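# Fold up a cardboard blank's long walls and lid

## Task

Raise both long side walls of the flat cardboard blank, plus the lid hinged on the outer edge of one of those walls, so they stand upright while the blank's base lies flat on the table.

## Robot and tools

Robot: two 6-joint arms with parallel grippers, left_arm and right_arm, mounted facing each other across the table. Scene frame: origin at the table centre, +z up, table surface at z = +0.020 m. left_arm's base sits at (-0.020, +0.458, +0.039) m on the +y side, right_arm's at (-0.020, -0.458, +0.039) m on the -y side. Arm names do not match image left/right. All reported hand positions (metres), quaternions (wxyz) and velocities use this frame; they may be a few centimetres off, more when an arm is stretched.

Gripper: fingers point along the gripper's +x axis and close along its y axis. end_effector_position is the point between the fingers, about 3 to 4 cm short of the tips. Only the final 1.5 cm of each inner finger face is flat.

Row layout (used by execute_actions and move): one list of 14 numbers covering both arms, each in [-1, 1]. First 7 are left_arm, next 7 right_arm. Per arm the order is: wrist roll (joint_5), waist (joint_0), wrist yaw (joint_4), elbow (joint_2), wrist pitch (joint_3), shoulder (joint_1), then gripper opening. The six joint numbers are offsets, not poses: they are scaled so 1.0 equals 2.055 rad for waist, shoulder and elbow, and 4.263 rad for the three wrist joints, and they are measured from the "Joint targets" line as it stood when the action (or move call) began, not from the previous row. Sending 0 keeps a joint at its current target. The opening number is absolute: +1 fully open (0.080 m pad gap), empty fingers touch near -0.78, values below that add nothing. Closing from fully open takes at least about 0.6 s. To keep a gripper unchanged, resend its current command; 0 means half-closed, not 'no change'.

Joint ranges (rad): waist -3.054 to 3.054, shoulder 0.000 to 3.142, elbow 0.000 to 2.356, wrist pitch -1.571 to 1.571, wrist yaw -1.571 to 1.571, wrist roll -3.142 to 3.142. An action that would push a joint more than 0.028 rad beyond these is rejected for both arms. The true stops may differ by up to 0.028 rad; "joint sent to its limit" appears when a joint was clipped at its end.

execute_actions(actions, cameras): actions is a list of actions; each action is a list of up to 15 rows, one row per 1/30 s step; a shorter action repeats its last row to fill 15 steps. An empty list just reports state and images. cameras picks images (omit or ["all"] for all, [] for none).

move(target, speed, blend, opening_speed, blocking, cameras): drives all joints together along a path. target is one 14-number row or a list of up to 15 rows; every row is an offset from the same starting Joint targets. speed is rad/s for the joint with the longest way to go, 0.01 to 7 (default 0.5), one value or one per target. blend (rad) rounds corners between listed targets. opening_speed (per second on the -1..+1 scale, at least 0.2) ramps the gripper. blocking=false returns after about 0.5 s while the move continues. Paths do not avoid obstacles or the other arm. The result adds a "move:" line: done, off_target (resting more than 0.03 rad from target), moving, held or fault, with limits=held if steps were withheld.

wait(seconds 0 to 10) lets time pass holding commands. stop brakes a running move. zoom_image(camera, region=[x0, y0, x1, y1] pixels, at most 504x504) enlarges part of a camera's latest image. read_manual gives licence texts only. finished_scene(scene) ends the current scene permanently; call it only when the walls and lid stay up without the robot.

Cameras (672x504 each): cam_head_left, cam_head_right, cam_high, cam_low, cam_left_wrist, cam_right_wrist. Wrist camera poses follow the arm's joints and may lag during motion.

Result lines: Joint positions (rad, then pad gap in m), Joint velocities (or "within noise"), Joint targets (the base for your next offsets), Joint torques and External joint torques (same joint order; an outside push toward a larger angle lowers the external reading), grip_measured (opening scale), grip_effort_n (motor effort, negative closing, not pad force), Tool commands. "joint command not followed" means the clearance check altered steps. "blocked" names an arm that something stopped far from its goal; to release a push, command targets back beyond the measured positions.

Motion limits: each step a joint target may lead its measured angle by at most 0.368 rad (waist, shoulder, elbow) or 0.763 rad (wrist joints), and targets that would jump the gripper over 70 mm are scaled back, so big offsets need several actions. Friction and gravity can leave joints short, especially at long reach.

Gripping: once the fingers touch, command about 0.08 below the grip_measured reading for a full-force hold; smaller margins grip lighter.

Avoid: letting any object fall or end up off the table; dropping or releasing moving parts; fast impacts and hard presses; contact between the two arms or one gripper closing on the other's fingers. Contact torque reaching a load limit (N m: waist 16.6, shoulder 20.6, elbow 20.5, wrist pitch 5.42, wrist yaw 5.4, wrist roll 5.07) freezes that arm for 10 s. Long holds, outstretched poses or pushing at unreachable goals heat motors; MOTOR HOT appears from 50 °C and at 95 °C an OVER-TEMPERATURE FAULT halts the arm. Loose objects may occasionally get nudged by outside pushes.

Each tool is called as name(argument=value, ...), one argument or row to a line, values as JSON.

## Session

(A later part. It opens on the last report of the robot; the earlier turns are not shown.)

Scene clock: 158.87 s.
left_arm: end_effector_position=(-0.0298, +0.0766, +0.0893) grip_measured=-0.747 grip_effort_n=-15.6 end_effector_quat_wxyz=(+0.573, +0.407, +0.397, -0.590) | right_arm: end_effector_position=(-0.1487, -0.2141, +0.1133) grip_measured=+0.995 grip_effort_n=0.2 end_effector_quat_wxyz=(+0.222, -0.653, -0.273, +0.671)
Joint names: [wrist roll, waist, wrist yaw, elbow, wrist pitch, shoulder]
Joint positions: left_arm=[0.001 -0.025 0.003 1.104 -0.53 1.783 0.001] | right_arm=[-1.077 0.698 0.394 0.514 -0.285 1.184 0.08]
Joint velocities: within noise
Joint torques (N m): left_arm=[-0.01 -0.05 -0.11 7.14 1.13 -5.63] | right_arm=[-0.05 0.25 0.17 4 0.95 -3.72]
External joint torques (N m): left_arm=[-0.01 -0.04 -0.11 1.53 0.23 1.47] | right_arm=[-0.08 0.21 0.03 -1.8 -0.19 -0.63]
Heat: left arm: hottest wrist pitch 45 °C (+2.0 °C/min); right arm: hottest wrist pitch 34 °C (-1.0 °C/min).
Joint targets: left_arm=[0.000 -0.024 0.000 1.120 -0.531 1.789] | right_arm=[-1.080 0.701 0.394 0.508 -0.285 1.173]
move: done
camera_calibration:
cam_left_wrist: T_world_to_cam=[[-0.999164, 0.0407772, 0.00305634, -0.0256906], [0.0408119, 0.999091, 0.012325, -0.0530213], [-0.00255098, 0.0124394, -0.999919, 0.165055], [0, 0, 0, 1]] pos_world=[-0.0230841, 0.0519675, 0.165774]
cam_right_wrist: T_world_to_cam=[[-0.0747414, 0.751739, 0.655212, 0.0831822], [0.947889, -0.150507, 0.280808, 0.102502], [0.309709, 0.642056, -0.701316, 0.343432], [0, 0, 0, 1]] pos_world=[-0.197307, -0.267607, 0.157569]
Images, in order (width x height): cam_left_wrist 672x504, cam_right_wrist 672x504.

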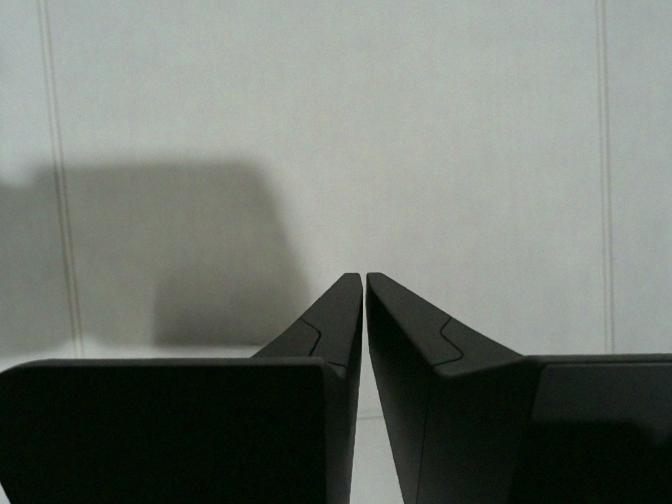

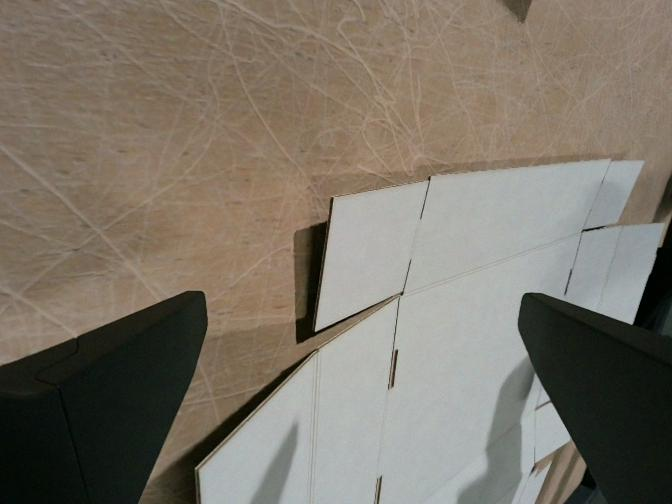

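move(
  target=[
    [0,0,0,-0.0484,0.0464,0.0479,-0.75,0,-0.0227,0,-0.0482,0.0594,0.075,1],
    [0,0,0,-0.0484,0.0464,0.0479,-0.75,0,-0.0746,0,0.0396,0.0688,0.1823,1],
  ],
  speed=0.2,
  cameras=["cam_right_wrist","cam_left_wrist"],
)

Scene clock: 196.57 s.
left_arm: end_effector_position=(-0.0283, +0.0604, +0.0620) grip_measured=-0.747 grip_effort_n=-15.6 end_effector_quat_wxyz=(+0.589, +0.387, +0.378, -0.601) | right_arm: end_effector_position=(-0.1454, -0.1533, +0.0803) grip_measured=+0.995 grip_effort_n=0.2 end_effector_quat_wxyz=(+0.275, -0.661, -0.236, +0.657)
Joint names: [wrist roll, waist, wrist yaw, elbow, wrist pitch, shoulder]
Joint positions: left_arm=[0.001 -0.022 -0.001 1.046 -0.334 1.854 0.001] | right_arm=[-1.077 0.567 0.392 0.586 0.001 1.515 0.08]
Joint velocities: within noise
Joint torques (N m): left_arm=[-0.03 -0.4 0.03 2.76 1.39 -3.06] | right_arm=[-0.04 -1.56 0.22 4.33 1.44 -0.75]
External joint torques (N m): left_arm=[-0.03 -0.42 0.04 -2.64 0.39 4.35] | right_arm=[-0.07 -1.59 0.07 -0.73 0.3 3.95]
Heat: left arm: hottest wrist pitch 37 °C (-8.1 °C/min); right arm: hottest wrist pitch 34 °C (+0.0 °C/min).
Joint targets: left_arm=[0.000 -0.024 0.000 1.021 -0.333 1.887] | right_arm=[-1.080 0.548 0.394 0.589 0.009 1.548]
move: off_target (left_arm, right_arm); left_arm: the shoulder is farthest, 0.033 rad from its target; right_arm: the shoulder is farthest, 0.032 rad from its target
camera_calibration:
cam_left_wrist: T_world_to_cam=[[-0.99935, 0.0359965, -0.0021254, -0.0228671], [0.0360589, 0.997825, -0.0551905, -0.0325276], [0.000134117, -0.0552313, -0.998474, 0.142073], [0, 0, 0, 1]] pos_world=[-0.0216984, 0.0411268, 0.140012]
cam_right_wrist: T_world_to_cam=[[0.0336266, 0.74026, 0.67148, 0.0720028], [0.924501, -0.278284, 0.260492, 0.0964218], [0.379694, 0.612024, -0.693728, 0.28513], [0, 0, 0, 1]] pos_world=[-0.199825, -0.200975, 0.124337]
Images, in order (width x height): cam_left_wrist 672x504, cam_right_wrist 672x504.

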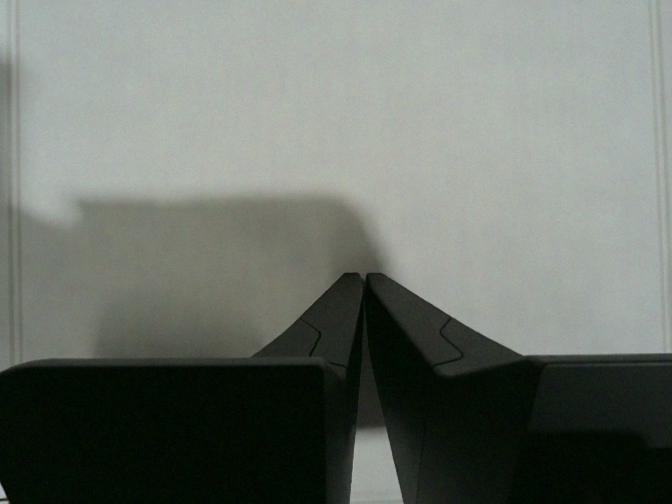

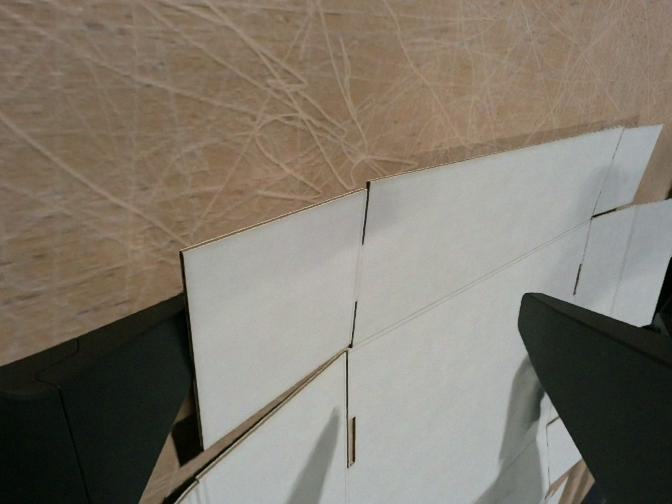

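move(
  target=[0,0,0,0,0,0,-0.75,0,-0.038,0,0.0997,-0.0042,0.086,1],
  speed=0.2,
  cameras=["cam_right_wrist","cam_head_right"],
)

Scene clock: 200.60 s.
left_arm: end_effector_position=(-0.0288, +0.0711, +0.0611) grip_measured=-0.747 grip_effort_n=-15.6 end_effector_quat_wxyz=(+0.582, +0.396, +0.386, -0.596) | right_arm: end_effector_position=(-0.1596, -0.1112, +0.0809) grip_measured=+0.995 grip_effort_n=0.7 end_effector_quat_wxyz=(+0.276, -0.661, -0.217, +0.664)
Joint names: [wrist roll, waist, wrist yaw, elbow, wrist pitch, shoulder]
Joint positions: left_arm=[0.001 -0.023 -0.001 1.028 -0.365 1.834 0.001] | right_arm=[-1.075 0.524 0.356 0.772 -0.035 1.677 0.08]
Joint velocities: within noise
Joint torques (N m): left_arm=[-0.07 -0.16 0.02 4.62 3.47 -0.71] | right_arm=[-0.1 -4.46 1.62 6.32 2.58 -0.33]
External joint torques (N m): left_arm=[-0.07 -0.22 0.03 -0.62 2.56 6.42] | right_arm=[-0.13 -4.43 1.48 1.19 1.45 5.61]
Heat: left arm: hottest wrist pitch 38 °C (-7.0 °C/min); right arm: hottest wrist pitch 35 °C (+1.0 °C/min).
Joint targets: left_arm=[0.000 -0.024 0.000 1.021 -0.333 1.887] | right_arm=[-1.080 0.470 0.394 0.794 -0.009 1.724]
move: off_target (left_arm, right_arm); left_arm: the shoulder is farthest, 0.053 rad from its target; right_arm: the waist is farthest, 0.054 rad from its target
camera_calibration:
cam_right_wrist: T_world_to_cam=[[0.0636345, 0.756105, 0.65135, 0.0491202], [0.923216, -0.29245, 0.24929, 0.120209], [0.378976, 0.585473, -0.716658, 0.263945], [0, 0, 0, 1]] pos_world=[-0.214133, -0.156518, 0.127197]
Images, in order (width x height): cam_head_right 672x504, cam_right_wrist 672x504.

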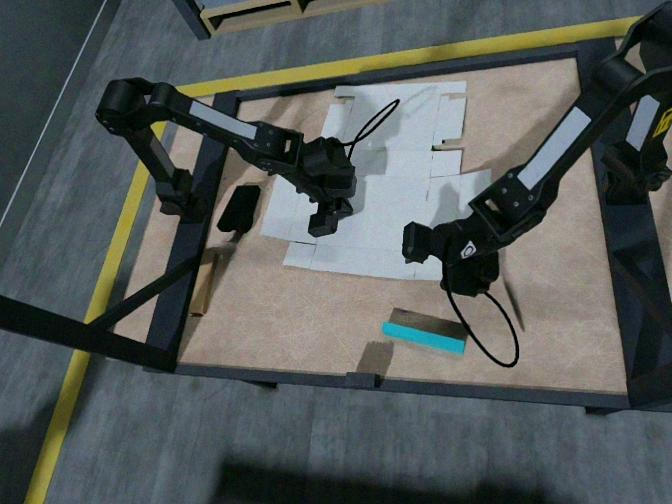

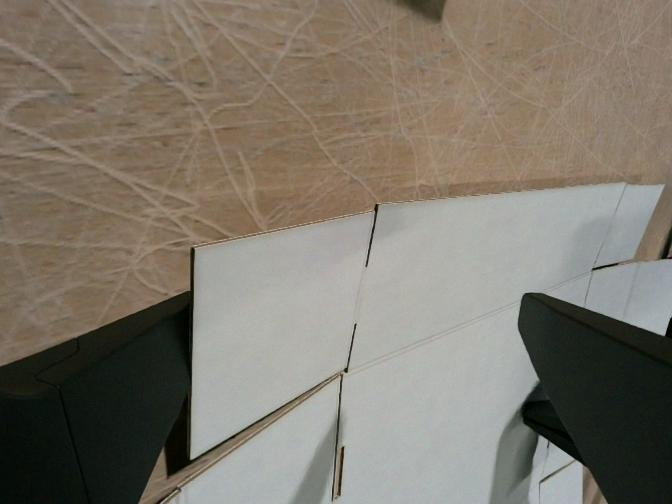

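move(
  target=[0,0,0,0,0,0,-0.75,0,0.04,0,-0.0477,0.013,-0.0153,-0.11],
  speed=0.12,
  opening_speed=1.4,
  cameras=["cam_right_wrist","cam_head_right"],
)

Scene clock: 215.60 s.
left_arm: end_effector_position=(-0.0290, +0.0719, +0.0609) grip_measured=-0.747 grip_effort_n=-15.6 end_effector_quat_wxyz=(+0.581, +0.397, +0.387, -0.596) | right_arm: end_effector_position=(-0.1686, -0.1312, +0.0661) grip_measured=-0.105 grip_effort_n=-21.6 end_effector_quat_wxyz=(+0.259, -0.662, -0.233, +0.664)
Joint names: [wrist roll, waist, wrist yaw, elbow, wrist pitch, shoulder]
Joint positions: left_arm=[0.001 -0.023 0.001 1.028 -0.369 1.834 0.001] | right_arm=[-1.072 0.582 0.375 0.695 0.028 1.675 0.03]
Joint velocities: within noise
Joint torques (N m): left_arm=[-0.03 -0.26 0.01 4.61 3.72 -0.98] | right_arm=[-0.22 -2.41 0.88 3.84 2.13 -2.99]
External joint torques (N m): left_arm=[-0.03 -0.28 0.01 -0.64 2.81 6.21] | right_arm=[-0.25 -2.38 0.73 -1.11 0.99 2.7]
Heat: left arm: hottest wrist pitch 51 °C (+5.0 °C/min); right arm: hottest wrist pitch 39 °C (+5.0 °C/min). Heating fast: the left arm's wrist pitch motor: a push or a pull is the cause, and it goes on while you think. Ease it with your next call, before anything else.
Joint targets: left_arm=[0.000 -0.024 0.000 1.021 -0.333 1.887] | right_arm=[-1.080 0.552 0.394 0.696 0.046 1.693]
MOTOR HOT: the wrist pitch of the left arm reports 51 °C; the controller stops that arm at 95 °C. To cool a motor, set the load down, stop pushing, or move to a pose that needs little force.
move: off_target (left_arm); left_arm: the shoulder is farthest, 0.053 rad from its target
camera_calibration:
cam_right_wrist: T_world_to_cam=[[0.0190209, 0.758961, 0.650858, 0.0673905], [0.930775, -0.251154, 0.265667, 0.131986], [0.365096, 0.600749, -0.7112, 0.267739], [0, 0, 0, 1]] pos_world=[-0.221882, -0.178842, 0.11149]
Images, in order (width x height): cam_head_right 672x504, cam_right_wrist 672x504.

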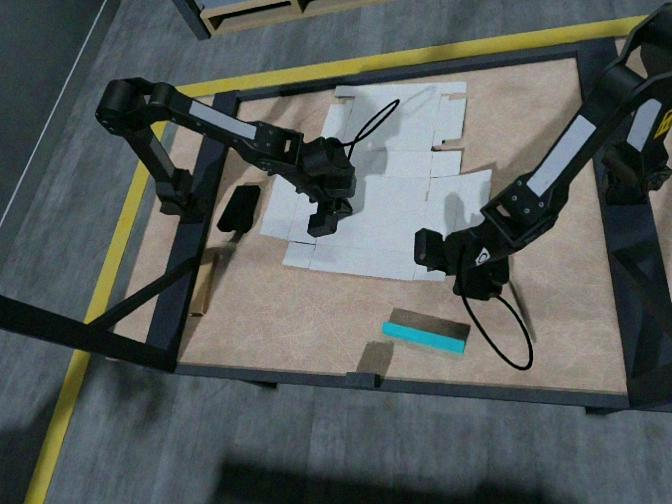

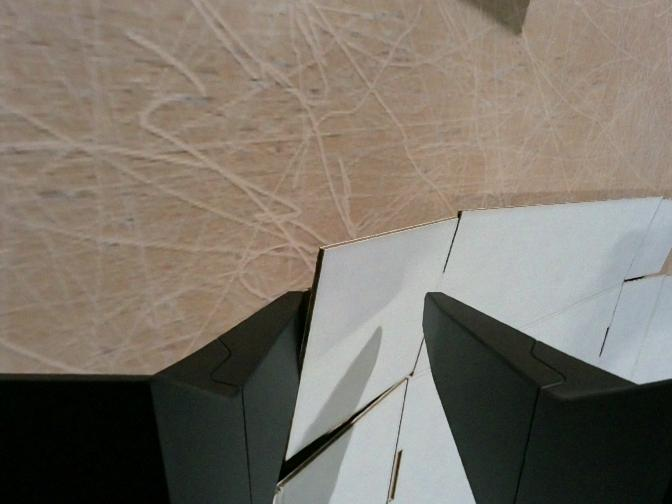

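move(
  target=[0,0,0,0,-0.0085,-0.0146,-0.75,0,0,0,0,0,0,-0.9],
  speed=0.2,
  opening_speed=1.0,
  cameras=["cam_right_wrist","cam_left_wrist"],
)

Scene clock: 219.87 s.
left_arm: end_effector_position=(-0.0294, +0.0751, +0.0624) grip_measured=-0.747 grip_effort_n=-15.1 end_effector_quat_wxyz=(+0.579, +0.400, +0.390, -0.594) | right_arm: end_effector_position=(-0.1704, -0.1318, +0.0656) grip_measured=-0.605 grip_effort_n=-83.5 end_effector_quat_wxyz=(+0.259, -0.658, -0.236, +0.666)
Joint names: [wrist roll, waist, wrist yaw, elbow, wrist pitch, shoulder]
Joint positions: left_arm=[0.001 -0.024 0.001 1.028 -0.388 1.826 0.001] | right_arm=[-1.072 0.586 0.372 0.689 0.042 1.675 0.008]
Joint velocities: within noise
Joint torques (N m): left_arm=[-0.02 -0.17 -0.04 4.34 2.52 -3.06] | right_arm=[-0.21 -2.76 1 4.55 1.25 -3.01]
External joint torques (N m): left_arm=[-0.02 -0.13 -0.04 -0.92 1.63 4.05] | right_arm=[-0.24 -2.79 0.86 -0.34 0.11 2.66]
Heat: left arm: hottest wrist pitch 53 °C (+8.0 °C/min); right arm: hottest wrist pitch 40 °C (+6.0 °C/min). Heating fast: the left arm's wrist pitch motor: a push or a pull is the cause, and it goes on while you think. Ease it with your next call, before anything else.
Joint targets: left_arm=[0.000 -0.024 0.000 1.021 -0.369 1.857] | right_arm=[-1.080 0.552 0.394 0.696 0.046 1.693]
MOTOR HOT: still on. The wrist pitch of the left arm reports 53 °C.
move: off_target (left_arm, right_arm); left_arm: the shoulder is farthest, 0.031 rad from its target; right_arm: the waist is farthest, 0.034 rad from its target
camera_calibration:
cam_left_wrist: T_world_to_cam=[[-0.999209, 0.0397472, 0.000982595, -0.0249895], [0.0397336, 0.999146, -0.0113104, -0.0498314], [-0.00143131, -0.0112625, -0.999936, 0.140002], [0, 0, 0, 1]] pos_world=[-0.0227894, 0.0523589, 0.139454]
cam_right_wrist: T_world_to_cam=[[0.0184521, 0.755893, 0.654435, 0.0674561], [0.933758, -0.247022, 0.25899, 0.135106], [0.357428, 0.606305, -0.710379, 0.267914], [0, 0, 0, 1]] pos_world=[-0.223161, -0.180053, 0.111184]
Images, in order (width x height): cam_left_wrist 672x504, cam_right_wrist 672x504.

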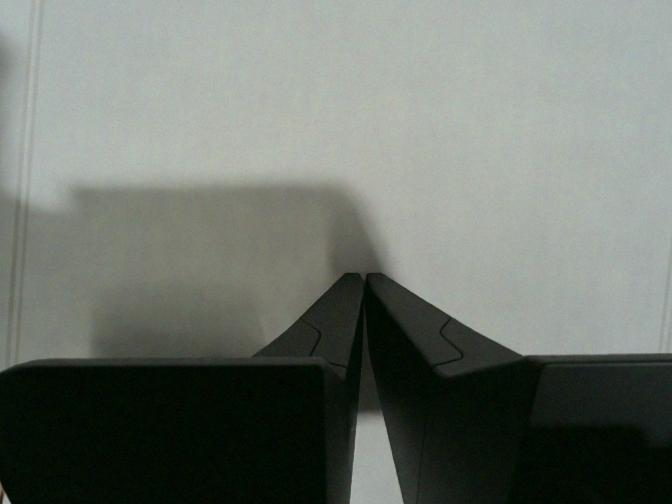

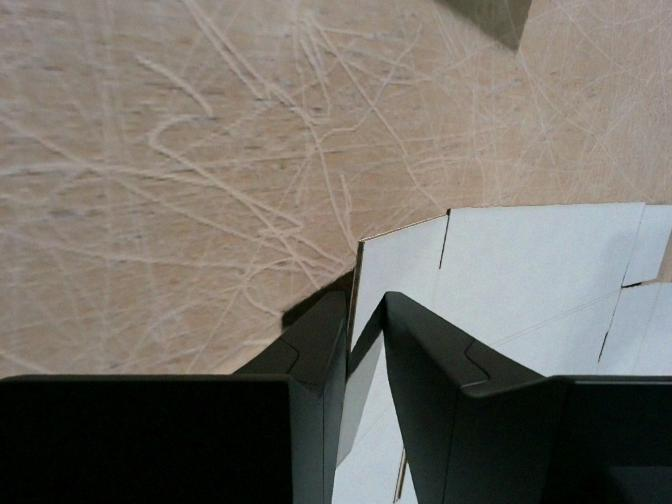

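move(
  target=[0,0,0,0,-0.0045,-0.0073,-0.75,0.0821,-0.0092,0,0.0199,-0.0338,-0.0503,-0.9],
  speed=0.2,
  cameras=["cam_right_wrist","cam_head_left","cam_head_right","cam_high"],
)

Scene clock: 234.93 s.
left_arm: end_effector_position=(-0.0296, +0.0720, +0.0641) grip_measured=-0.747 grip_effort_n=-14.2 end_effector_quat_wxyz=(+0.581, +0.395, +0.386, -0.597) | right_arm: end_effector_position=(-0.1648, -0.1273, +0.0934) grip_measured=-0.761 grip_effort_n=-83.5 end_effector_quat_wxyz=(+0.366, -0.608, -0.123, +0.694)
Joint names: [wrist roll, waist, wrist yaw, elbow, wrist pitch, shoulder]
Joint positions: left_arm=[0.001 -0.024 0.002 1.03 -0.376 1.825 0.001] | right_arm=[-0.759 0.563 0.365 0.743 -0.083 1.597 0.001]
Joint velocities: within noise
Joint torques (N m): left_arm=[-0.03 0 -0.07 4.55 0.37 -4.83] | right_arm=[1.06 -2.44 1.26 3.57 0.02 -5.57]
External joint torques (N m): left_arm=[-0.03 -0.09 -0.05 -0.74 -0.54 2.33] | right_arm=[1.03 -2.44 1.12 -1.73 -1.12 -0.06]
Heat: left arm: hottest wrist pitch 53 °C (+12.0 °C/min); right arm: hottest wrist pitch 39 °C (+5.0 °C/min). Fold the left arm in close to its base, or ease its load, before you think long.
Joint targets: left_arm=[0.000 -0.024 0.000 1.021 -0.388 1.842] | right_arm=[-0.729 0.533 0.394 0.737 -0.098 1.589]
MOTOR HOT: still on. The wrist pitch of the left arm reports 53 °C.
move: done
camera_calibration:
cam_right_wrist: T_world_to_cam=[[0.343577, 0.706699, 0.618491, 0.0964673], [0.875153, -0.479841, 0.0621196, 0.102826], [0.340678, 0.519932, -0.783332, 0.275947], [0, 0, 0, 1]] pos_world=[-0.217141, -0.162307, 0.150106]
Images, in order (width x height): cam_head_left 672x504, cam_head_right 672x504, cam_high 672x504, cam_right_wrist 672x504.

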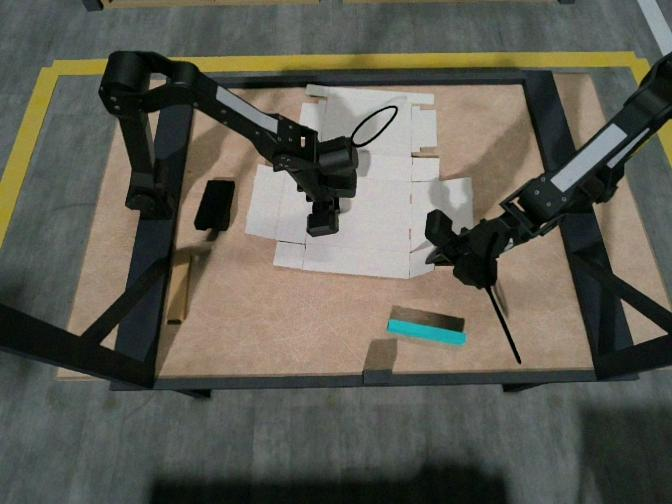

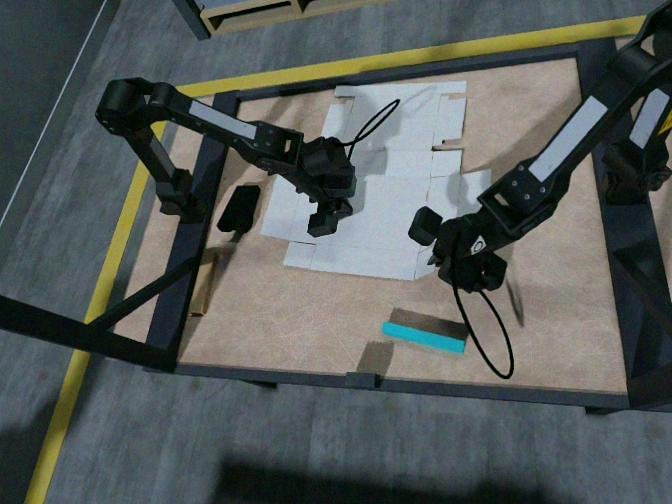

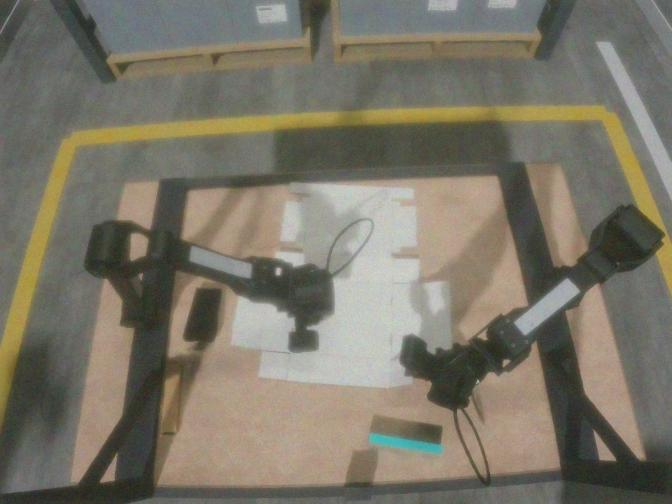

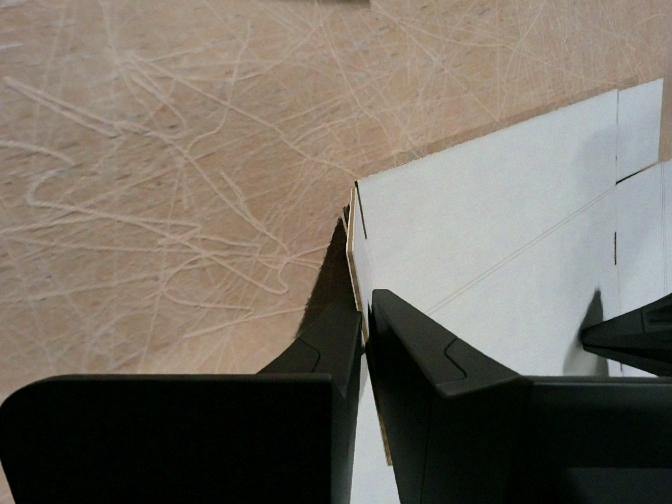

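move(
  target=[
    [0,0,0,0,0,0,-0.75,0,-0.0224,0,-0.0038,-0.0155,-0.0359,-0.9],
    [0,0,0,0,0,0,-0.75,0,-0.0557,0,-0.0194,-0.0234,-0.0679,-0.9],
  ],
  speed=0.15,
  blend=0.05,
  cameras=["cam_right_wrist","cam_head_left","cam_head_right","cam_left_wrist"],
)

Scene clock: 258.73 s.
left_arm: end_effector_position=(-0.0236, +0.0735, +0.0634) grip_measured=-0.747 grip_effort_n=-14.2 end_effector_quat_wxyz=(+0.587, +0.398, +0.388, -0.588) | right_arm: end_effector_position=(-0.1173, -0.1374, +0.1078) grip_measured=-0.768 grip_effort_n=-83.5 end_effector_quat_wxyz=(+0.398, -0.617, -0.080, +0.674)
Joint names: [wrist roll, waist, wrist yaw, elbow, wrist pitch, shoulder]
Joint positions: left_arm=[0.001 -0.014 -0.012 1.03 -0.384 1.825 0.001] | right_arm=[-0.749 0.452 0.355 0.703 -0.198 1.466 0]
Joint velocities: within noise
Joint torques (N m): left_arm=[-0.04 -1.08 0.4 4.39 0.93 -4.75] | right_arm=[0.69 -2.71 1.68 3.84 0.97 -5.68]
External joint torques (N m): left_arm=[-0.04 -1.09 0.41 -0.92 0.01 2.39] | right_arm=[0.66 -2.76 1.54 -1.75 -0.18 -0.85]
Heat: left arm: hottest wrist pitch 43 °C (+6.0 °C/min); right arm: hottest wrist yaw 37 °C (+3.0 °C/min).
Joint targets: left_arm=[0.000 -0.024 0.000 1.021 -0.388 1.842] | right_arm=[-0.729 0.419 0.394 0.697 -0.198 1.450]
MOTOR HOT: cleared for the motors of the left arm.
move: off_target (right_arm); blend cut to 0.0342 rad at target 1; right_arm: the wrist yaw is farthest, 0.039 rad from its target
camera_calibration:
cam_left_wrist: T_world_to_cam=[[-0.999636, 0.0244482, -0.0113841, -0.017197], [0.0246511, 0.999533, -0.0180369, -0.0483878], [0.0109378, -0.018311, -0.999773, 0.141846], [0, 0, 0, 1]] pos_world=[-0.0175494, 0.0513829, 0.140745]
cam_right_wrist: T_world_to_cam=[[0.423486, 0.678659, 0.600068, 0.0858194], [0.815775, -0.573726, 0.0731494, 0.0345071], [0.393918, 0.458543, -0.796597, 0.275511], [0, 0, 0, 1]] pos_world=[-0.173022, -0.164778, 0.165449]
Images, in order (width x height): cam_head_left 672x504, cam_head_right 672x504, cam_left_wrist 672x504, cam_right_wrist 672x504.

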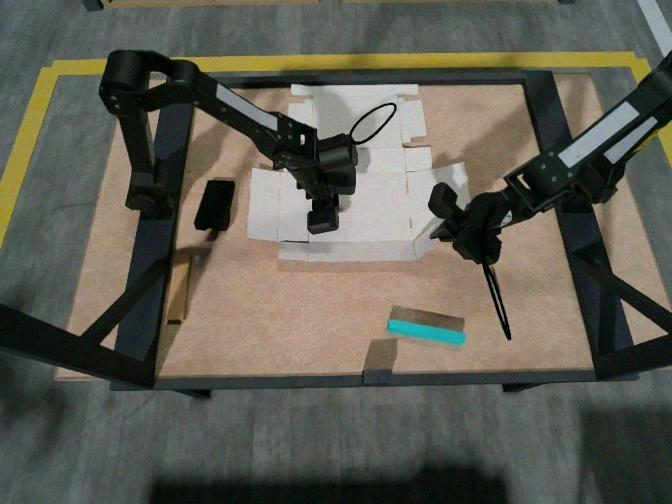

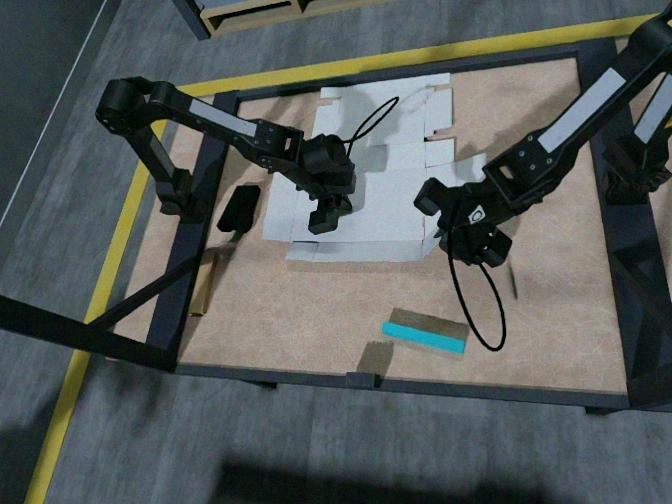

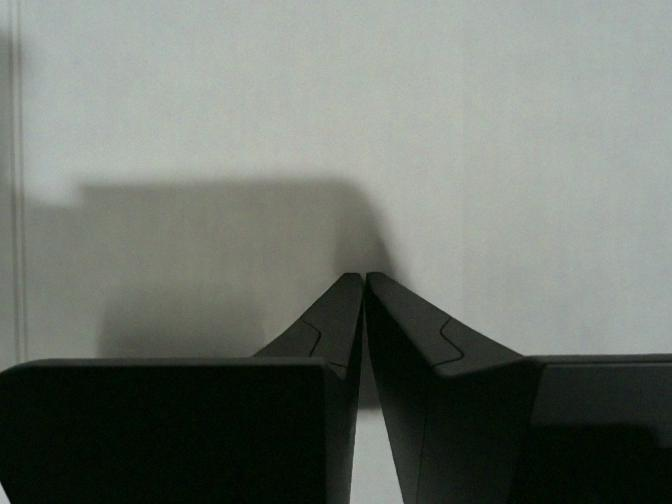

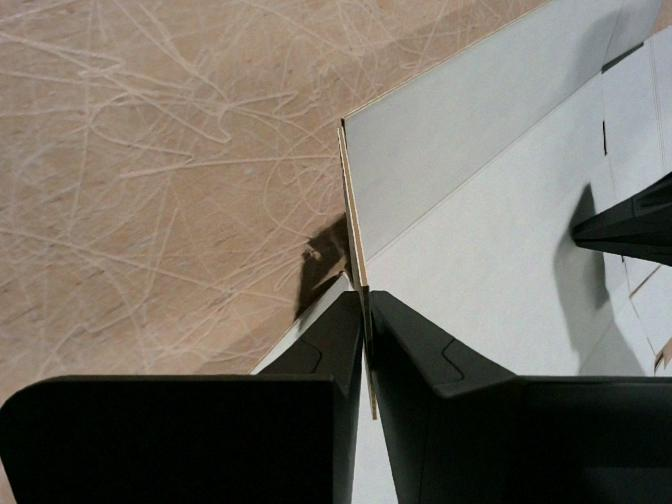

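move(
  target=[
    [0,0,0,0,0,0,-0.75,0,-0.0414,0,-0.0298,0.0069,-0.0159,-0.9],
    [0,0,0,0,0,0,-0.75,0,-0.0689,0,-0.058,0.0243,-0.0081,-0.9],
  ],
  speed=0.15,
  blend=0.03,
  cameras=["cam_right_wrist","cam_head_left","cam_head_right","cam_left_wrist"],
)

Scene clock: 264.03 s.
left_arm: end_effector_position=(-0.0233, +0.0736, +0.0634) grip_measured=-0.747 grip_effort_n=-14.2 end_effector_quat_wxyz=(+0.587, +0.399, +0.388, -0.588) | right_arm: end_effector_position=(-0.0875, -0.1391, +0.1002) grip_measured=-0.782 grip_effort_n=-83.5 end_effector_quat_wxyz=(+0.441, -0.588, -0.052, +0.676)
Joint names: [wrist roll, waist, wrist yaw, elbow, wrist pitch, shoulder]
Joint positions: left_arm=[0.001 -0.014 -0.013 1.03 -0.384 1.825 0.001] | right_arm=[-0.733 0.347 0.303 0.603 -0.088 1.419 0]
Joint velocities: within noise
Joint torques (N m): left_arm=[0 -1.13 0.41 4.5 0.95 -4.61] | right_arm=[0.15 -5.8 3.67 1.85 0.63 -2.3]
External joint torques (N m): left_arm=[0 -1.08 0.41 -0.88 0 2.54] | right_arm=[0.12 -5.76 3.54 -3.65 -0.58 2.13]
Heat: left arm: hottest wrist pitch 42 °C (-1.0 °C/min); right arm: hottest wrist yaw 38 °C (+3.0 °C/min).
Joint targets: left_arm=[0.000 -0.025 0.000 1.021 -0.388 1.842] | right_arm=[-0.730 0.277 0.394 0.578 -0.094 1.433]
move: off_target (right_arm); right_arm: the wrist yaw is farthest, 0.091 rad from its target
camera_calibration:
cam_left_wrist: T_world_to_cam=[[-0.999644, 0.0236512, -0.0123738, -0.0168238], [0.0238673, 0.99956, -0.0176192, -0.0485646], [0.0119517, -0.0179083, -0.999768, 0.141842], [0, 0, 0, 1]] pos_world=[-0.017354, 0.0514812, 0.140745]
cam_right_wrist: T_world_to_cam=[[0.521517, 0.615022, 0.591412, 0.0795481], [0.765813, -0.64303, -0.00660718, 0.0037842], [0.376232, 0.456357, -0.806343, 0.257667], [0, 0, 0, 1]] pos_world=[-0.141326, -0.164078, 0.160747]
Images, in order (width x height): cam_head_left 672x504, cam_head_right 672x504, cam_left_wrist 672x504, cam_right_wrist 672x504.

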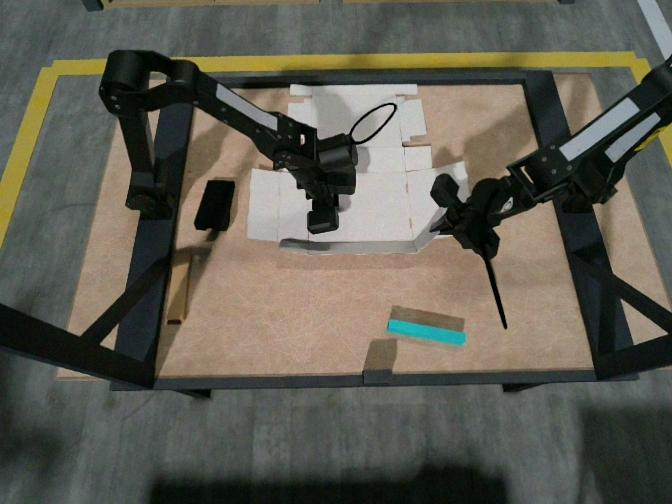

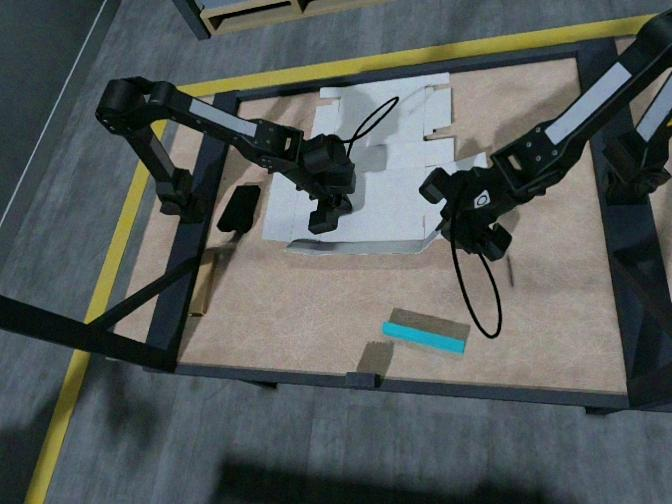

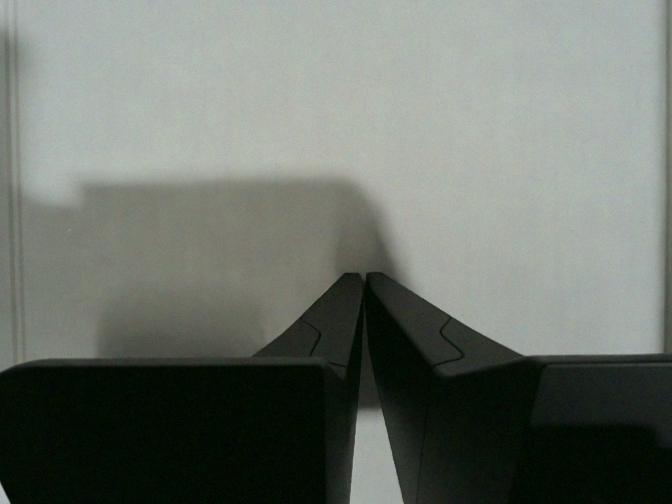

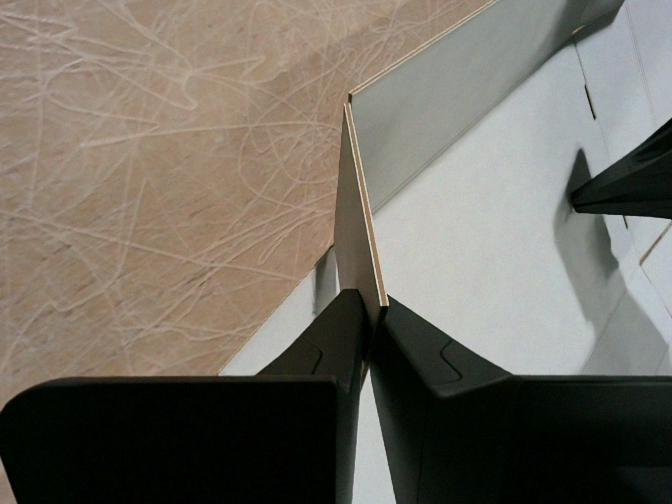

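move(
  target=[0,0,0,0,0,0,-0.75,0,0.034,-0.0213,0,0,0,-0.2],
  speed=0.15,
  opening_speed=0.6,
  cameras=["cam_right_wrist","cam_head_left","cam_head_right"],
)

Scene clock: 269.20 s.
left_arm: end_effector_position=(-0.0250, +0.0733, +0.0635) grip_measured=-0.747 grip_effort_n=-14.2 end_effector_quat_wxyz=(+0.585, +0.398, +0.388, -0.590) | right_arm: end_effector_position=(-0.0836, -0.1474, +0.0885) grip_measured=-0.204 grip_effort_n=17.4 end_effector_quat_wxyz=(+0.430, -0.601, -0.041, +0.672)
Joint names: [wrist roll, waist, wrist yaw, elbow, wrist pitch, shoulder]
Joint positions: left_arm=[0.001 -0.016 -0.008 1.03 -0.382 1.825 0.001] | right_arm=[-0.732 0.346 0.305 0.58 -0.097 1.429 0.026]
Joint velocities: within noise
Joint torques (N m): left_arm=[-0.05 -0.93 0.25 4.52 0.81 -4.71] | right_arm=[0.12 0 0.05 3.96 1.14 -3.26]
External joint torques (N m): left_arm=[-0.05 -0.99 0.27 -0.8 -0.11 2.4] | right_arm=[0.09 -0.03 -0.06 -1.4 -0.02 1.08]
Heat: left arm: hottest wrist pitch 41 °C (-6.1 °C/min); right arm: hottest wrist yaw 41 °C (+5.1 °C/min).
Joint targets: left_arm=[0.000 -0.024 0.000 1.021 -0.388 1.842] | right_arm=[-0.729 0.347 0.303 0.577 -0.094 1.433]
move: done
camera_calibration:
cam_right_wrist: T_world_to_cam=[[0.515266, 0.635838, 0.57464, 0.0936344], [0.763269, -0.645396, 0.0297234, -0.00833963], [0.38977, 0.42329, -0.817866, 0.247782], [0, 0, 0, 1]] pos_world=[-0.138459, -0.169802, 0.149095]
Images, in order (width x height): cam_head_left 672x504, cam_head_right 672x504, cam_right_wrist 672x504.

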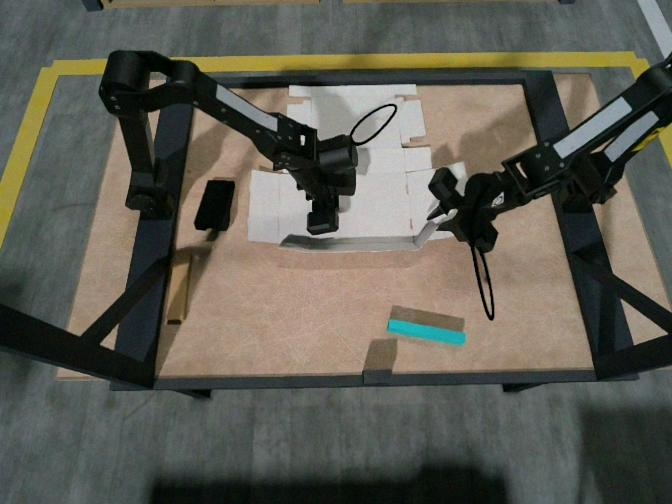

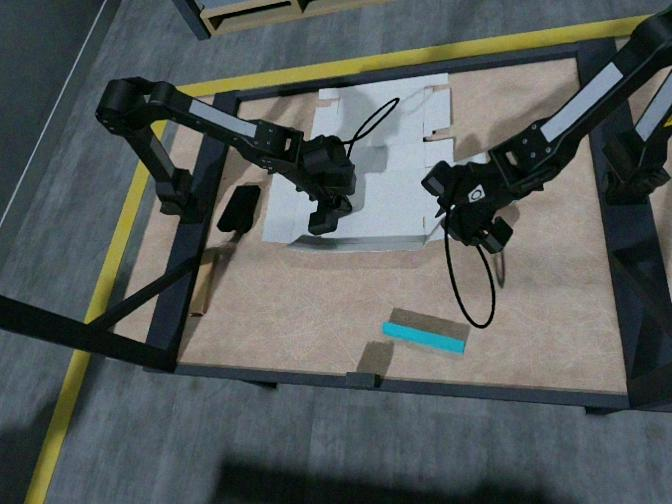

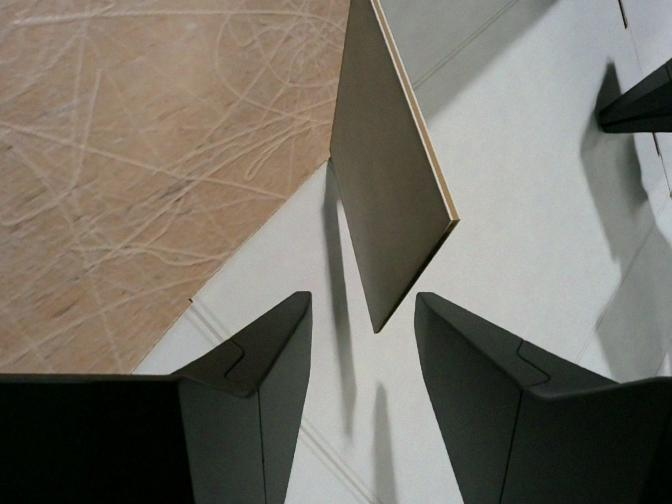

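move(
  target=[0,0,0,0,-0.035,-0.073,-0.75,0,0,0,0,-0.0938,-0.195,-0.2],
  speed=0.5,
)

zoom_image(
  camera="cam_head_left",
  region=[240, 70, 500, 280],
)

zoom_image(
  camera="cam_low",
  region=[240, 220, 440, 290],
)

Scene clock: 274.90 s.
left_arm: end_effector_position=(-0.0278, +0.0975, +0.0933) grip_measured=-0.747 grip_effort_n=-14.2 end_effector_quat_wxyz=(+0.575, +0.408, +0.398, -0.587) | right_arm: end_effector_position=(-0.0638, -0.2026, +0.1421) grip_measured=-0.203 grip_effort_n=17.4 end_effector_quat_wxyz=(+0.426, -0.605, -0.038, +0.671)
Joint names: [wrist roll, waist, wrist yaw, elbow, wrist pitch, shoulder]
Joint positions: left_arm=[0.001 -0.023 -0.002 1.028 -0.537 1.704 0.001] | right_arm=[-0.732 0.346 0.305 0.58 -0.494 1.043 0.026]
Joint velocities: within noise
Joint torques (N m): left_arm=[-0.07 -0.23 0.07 4.65 1.17 -7.19] | right_arm=[0.12 0.05 0.06 4.7 1.01 -3.05]
External joint torques (N m): left_arm=[-0.07 -0.26 0.07 -0.87 0.31 -0.69] | right_arm=[0.09 0.05 -0.07 -1.4 -0.14 -0.55]
Heat: left arm: hottest wrist pitch 40 °C (-11.0 °C/min); right arm: hottest wrist yaw 40 °C (+4.0 °C/min).
Joint targets: left_arm=[0.000 -0.025 0.000 1.021 -0.538 1.692] | right_arm=[-0.729 0.347 0.303 0.578 -0.494 1.033]
move: done
camera_calibration:
cam_left_wrist: T_world_to_cam=[[-0.999327, 0.0366309, -0.00173542, -0.0237587], [0.0365982, 0.9992, 0.0161286, -0.0745494], [0.00232483, 0.0160543, -0.999868, 0.168636], [0, 0, 0, 1]] pos_world=[-0.0214064, 0.0726527, 0.169775]
cam_right_wrist: T_world_to_cam=[[0.512933, 0.642384, 0.569424, 0.0895099], [0.763095, -0.645029, 0.0402859, -0.062207], [0.393174, 0.413861, -0.821057, 0.306034], [0, 0, 0, 1]] pos_world=[-0.118767, -0.224281, 0.202808]

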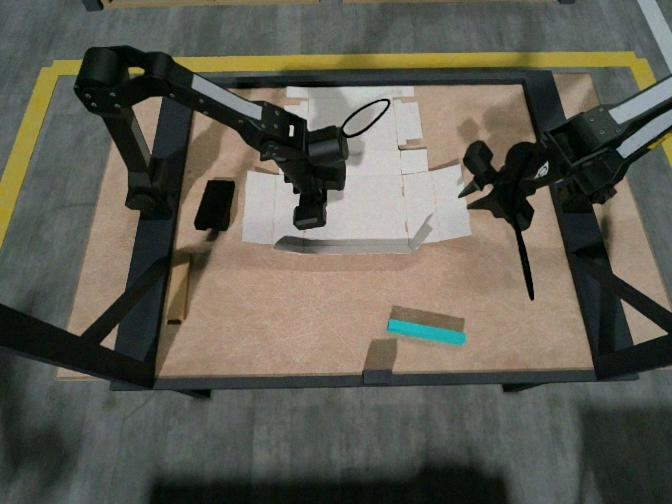

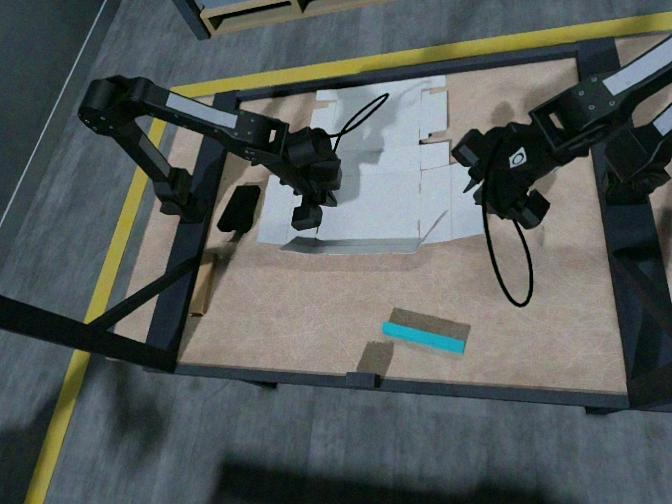

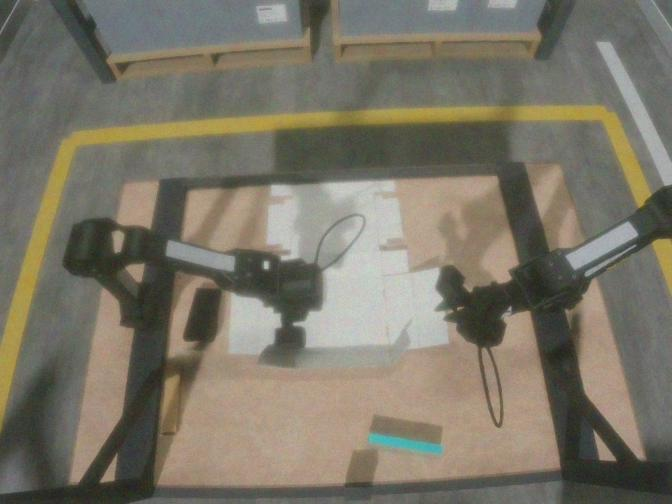

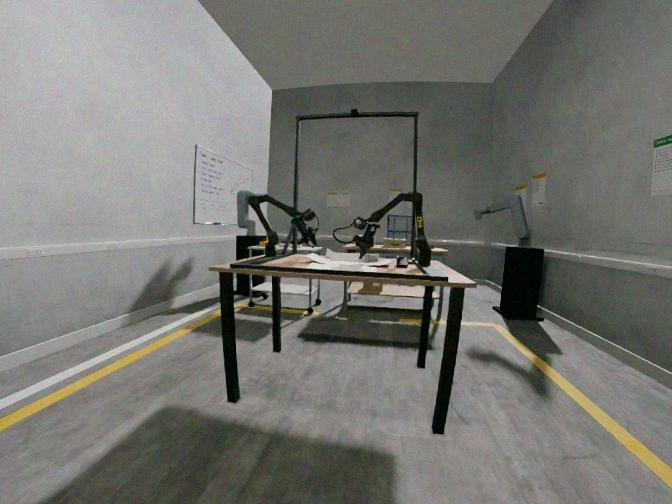

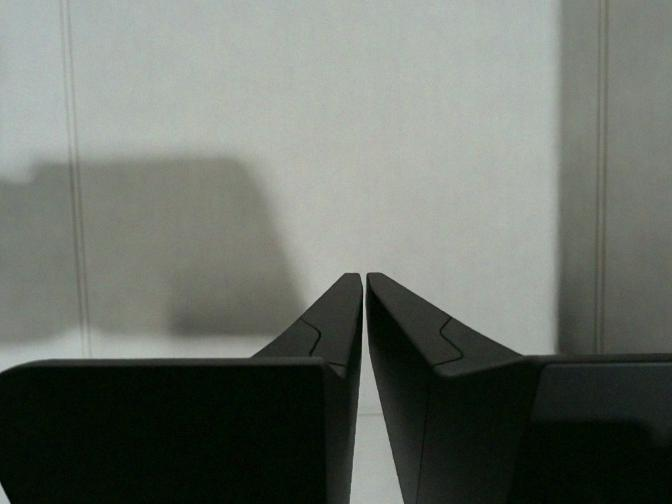

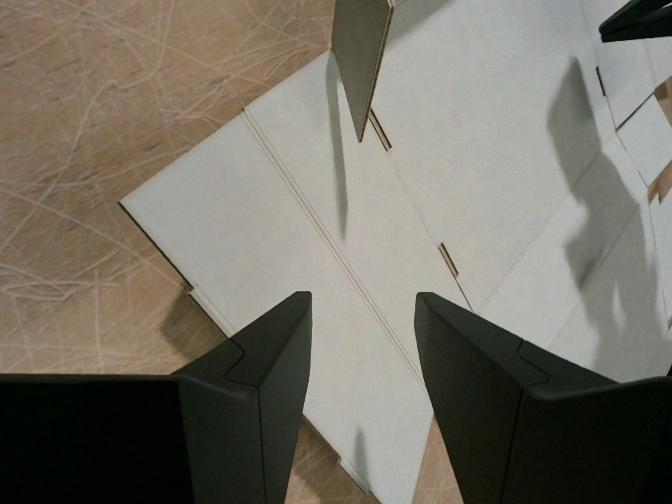

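Scaled by 1.938 from the camera's 672x504 image, which has a finer 960x720 frame.

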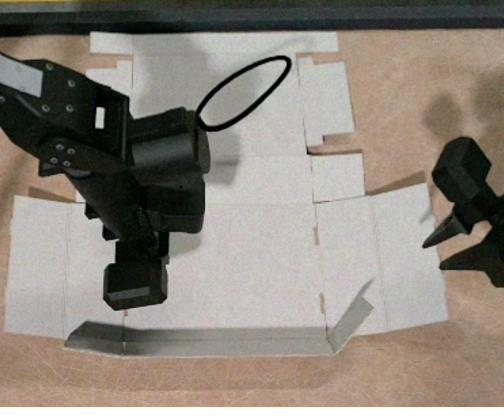

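Scaled by 2.520 from the camera's 672x504 image, which has a finer 960x720 frame.

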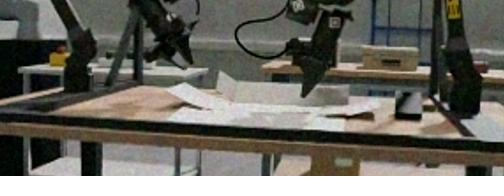

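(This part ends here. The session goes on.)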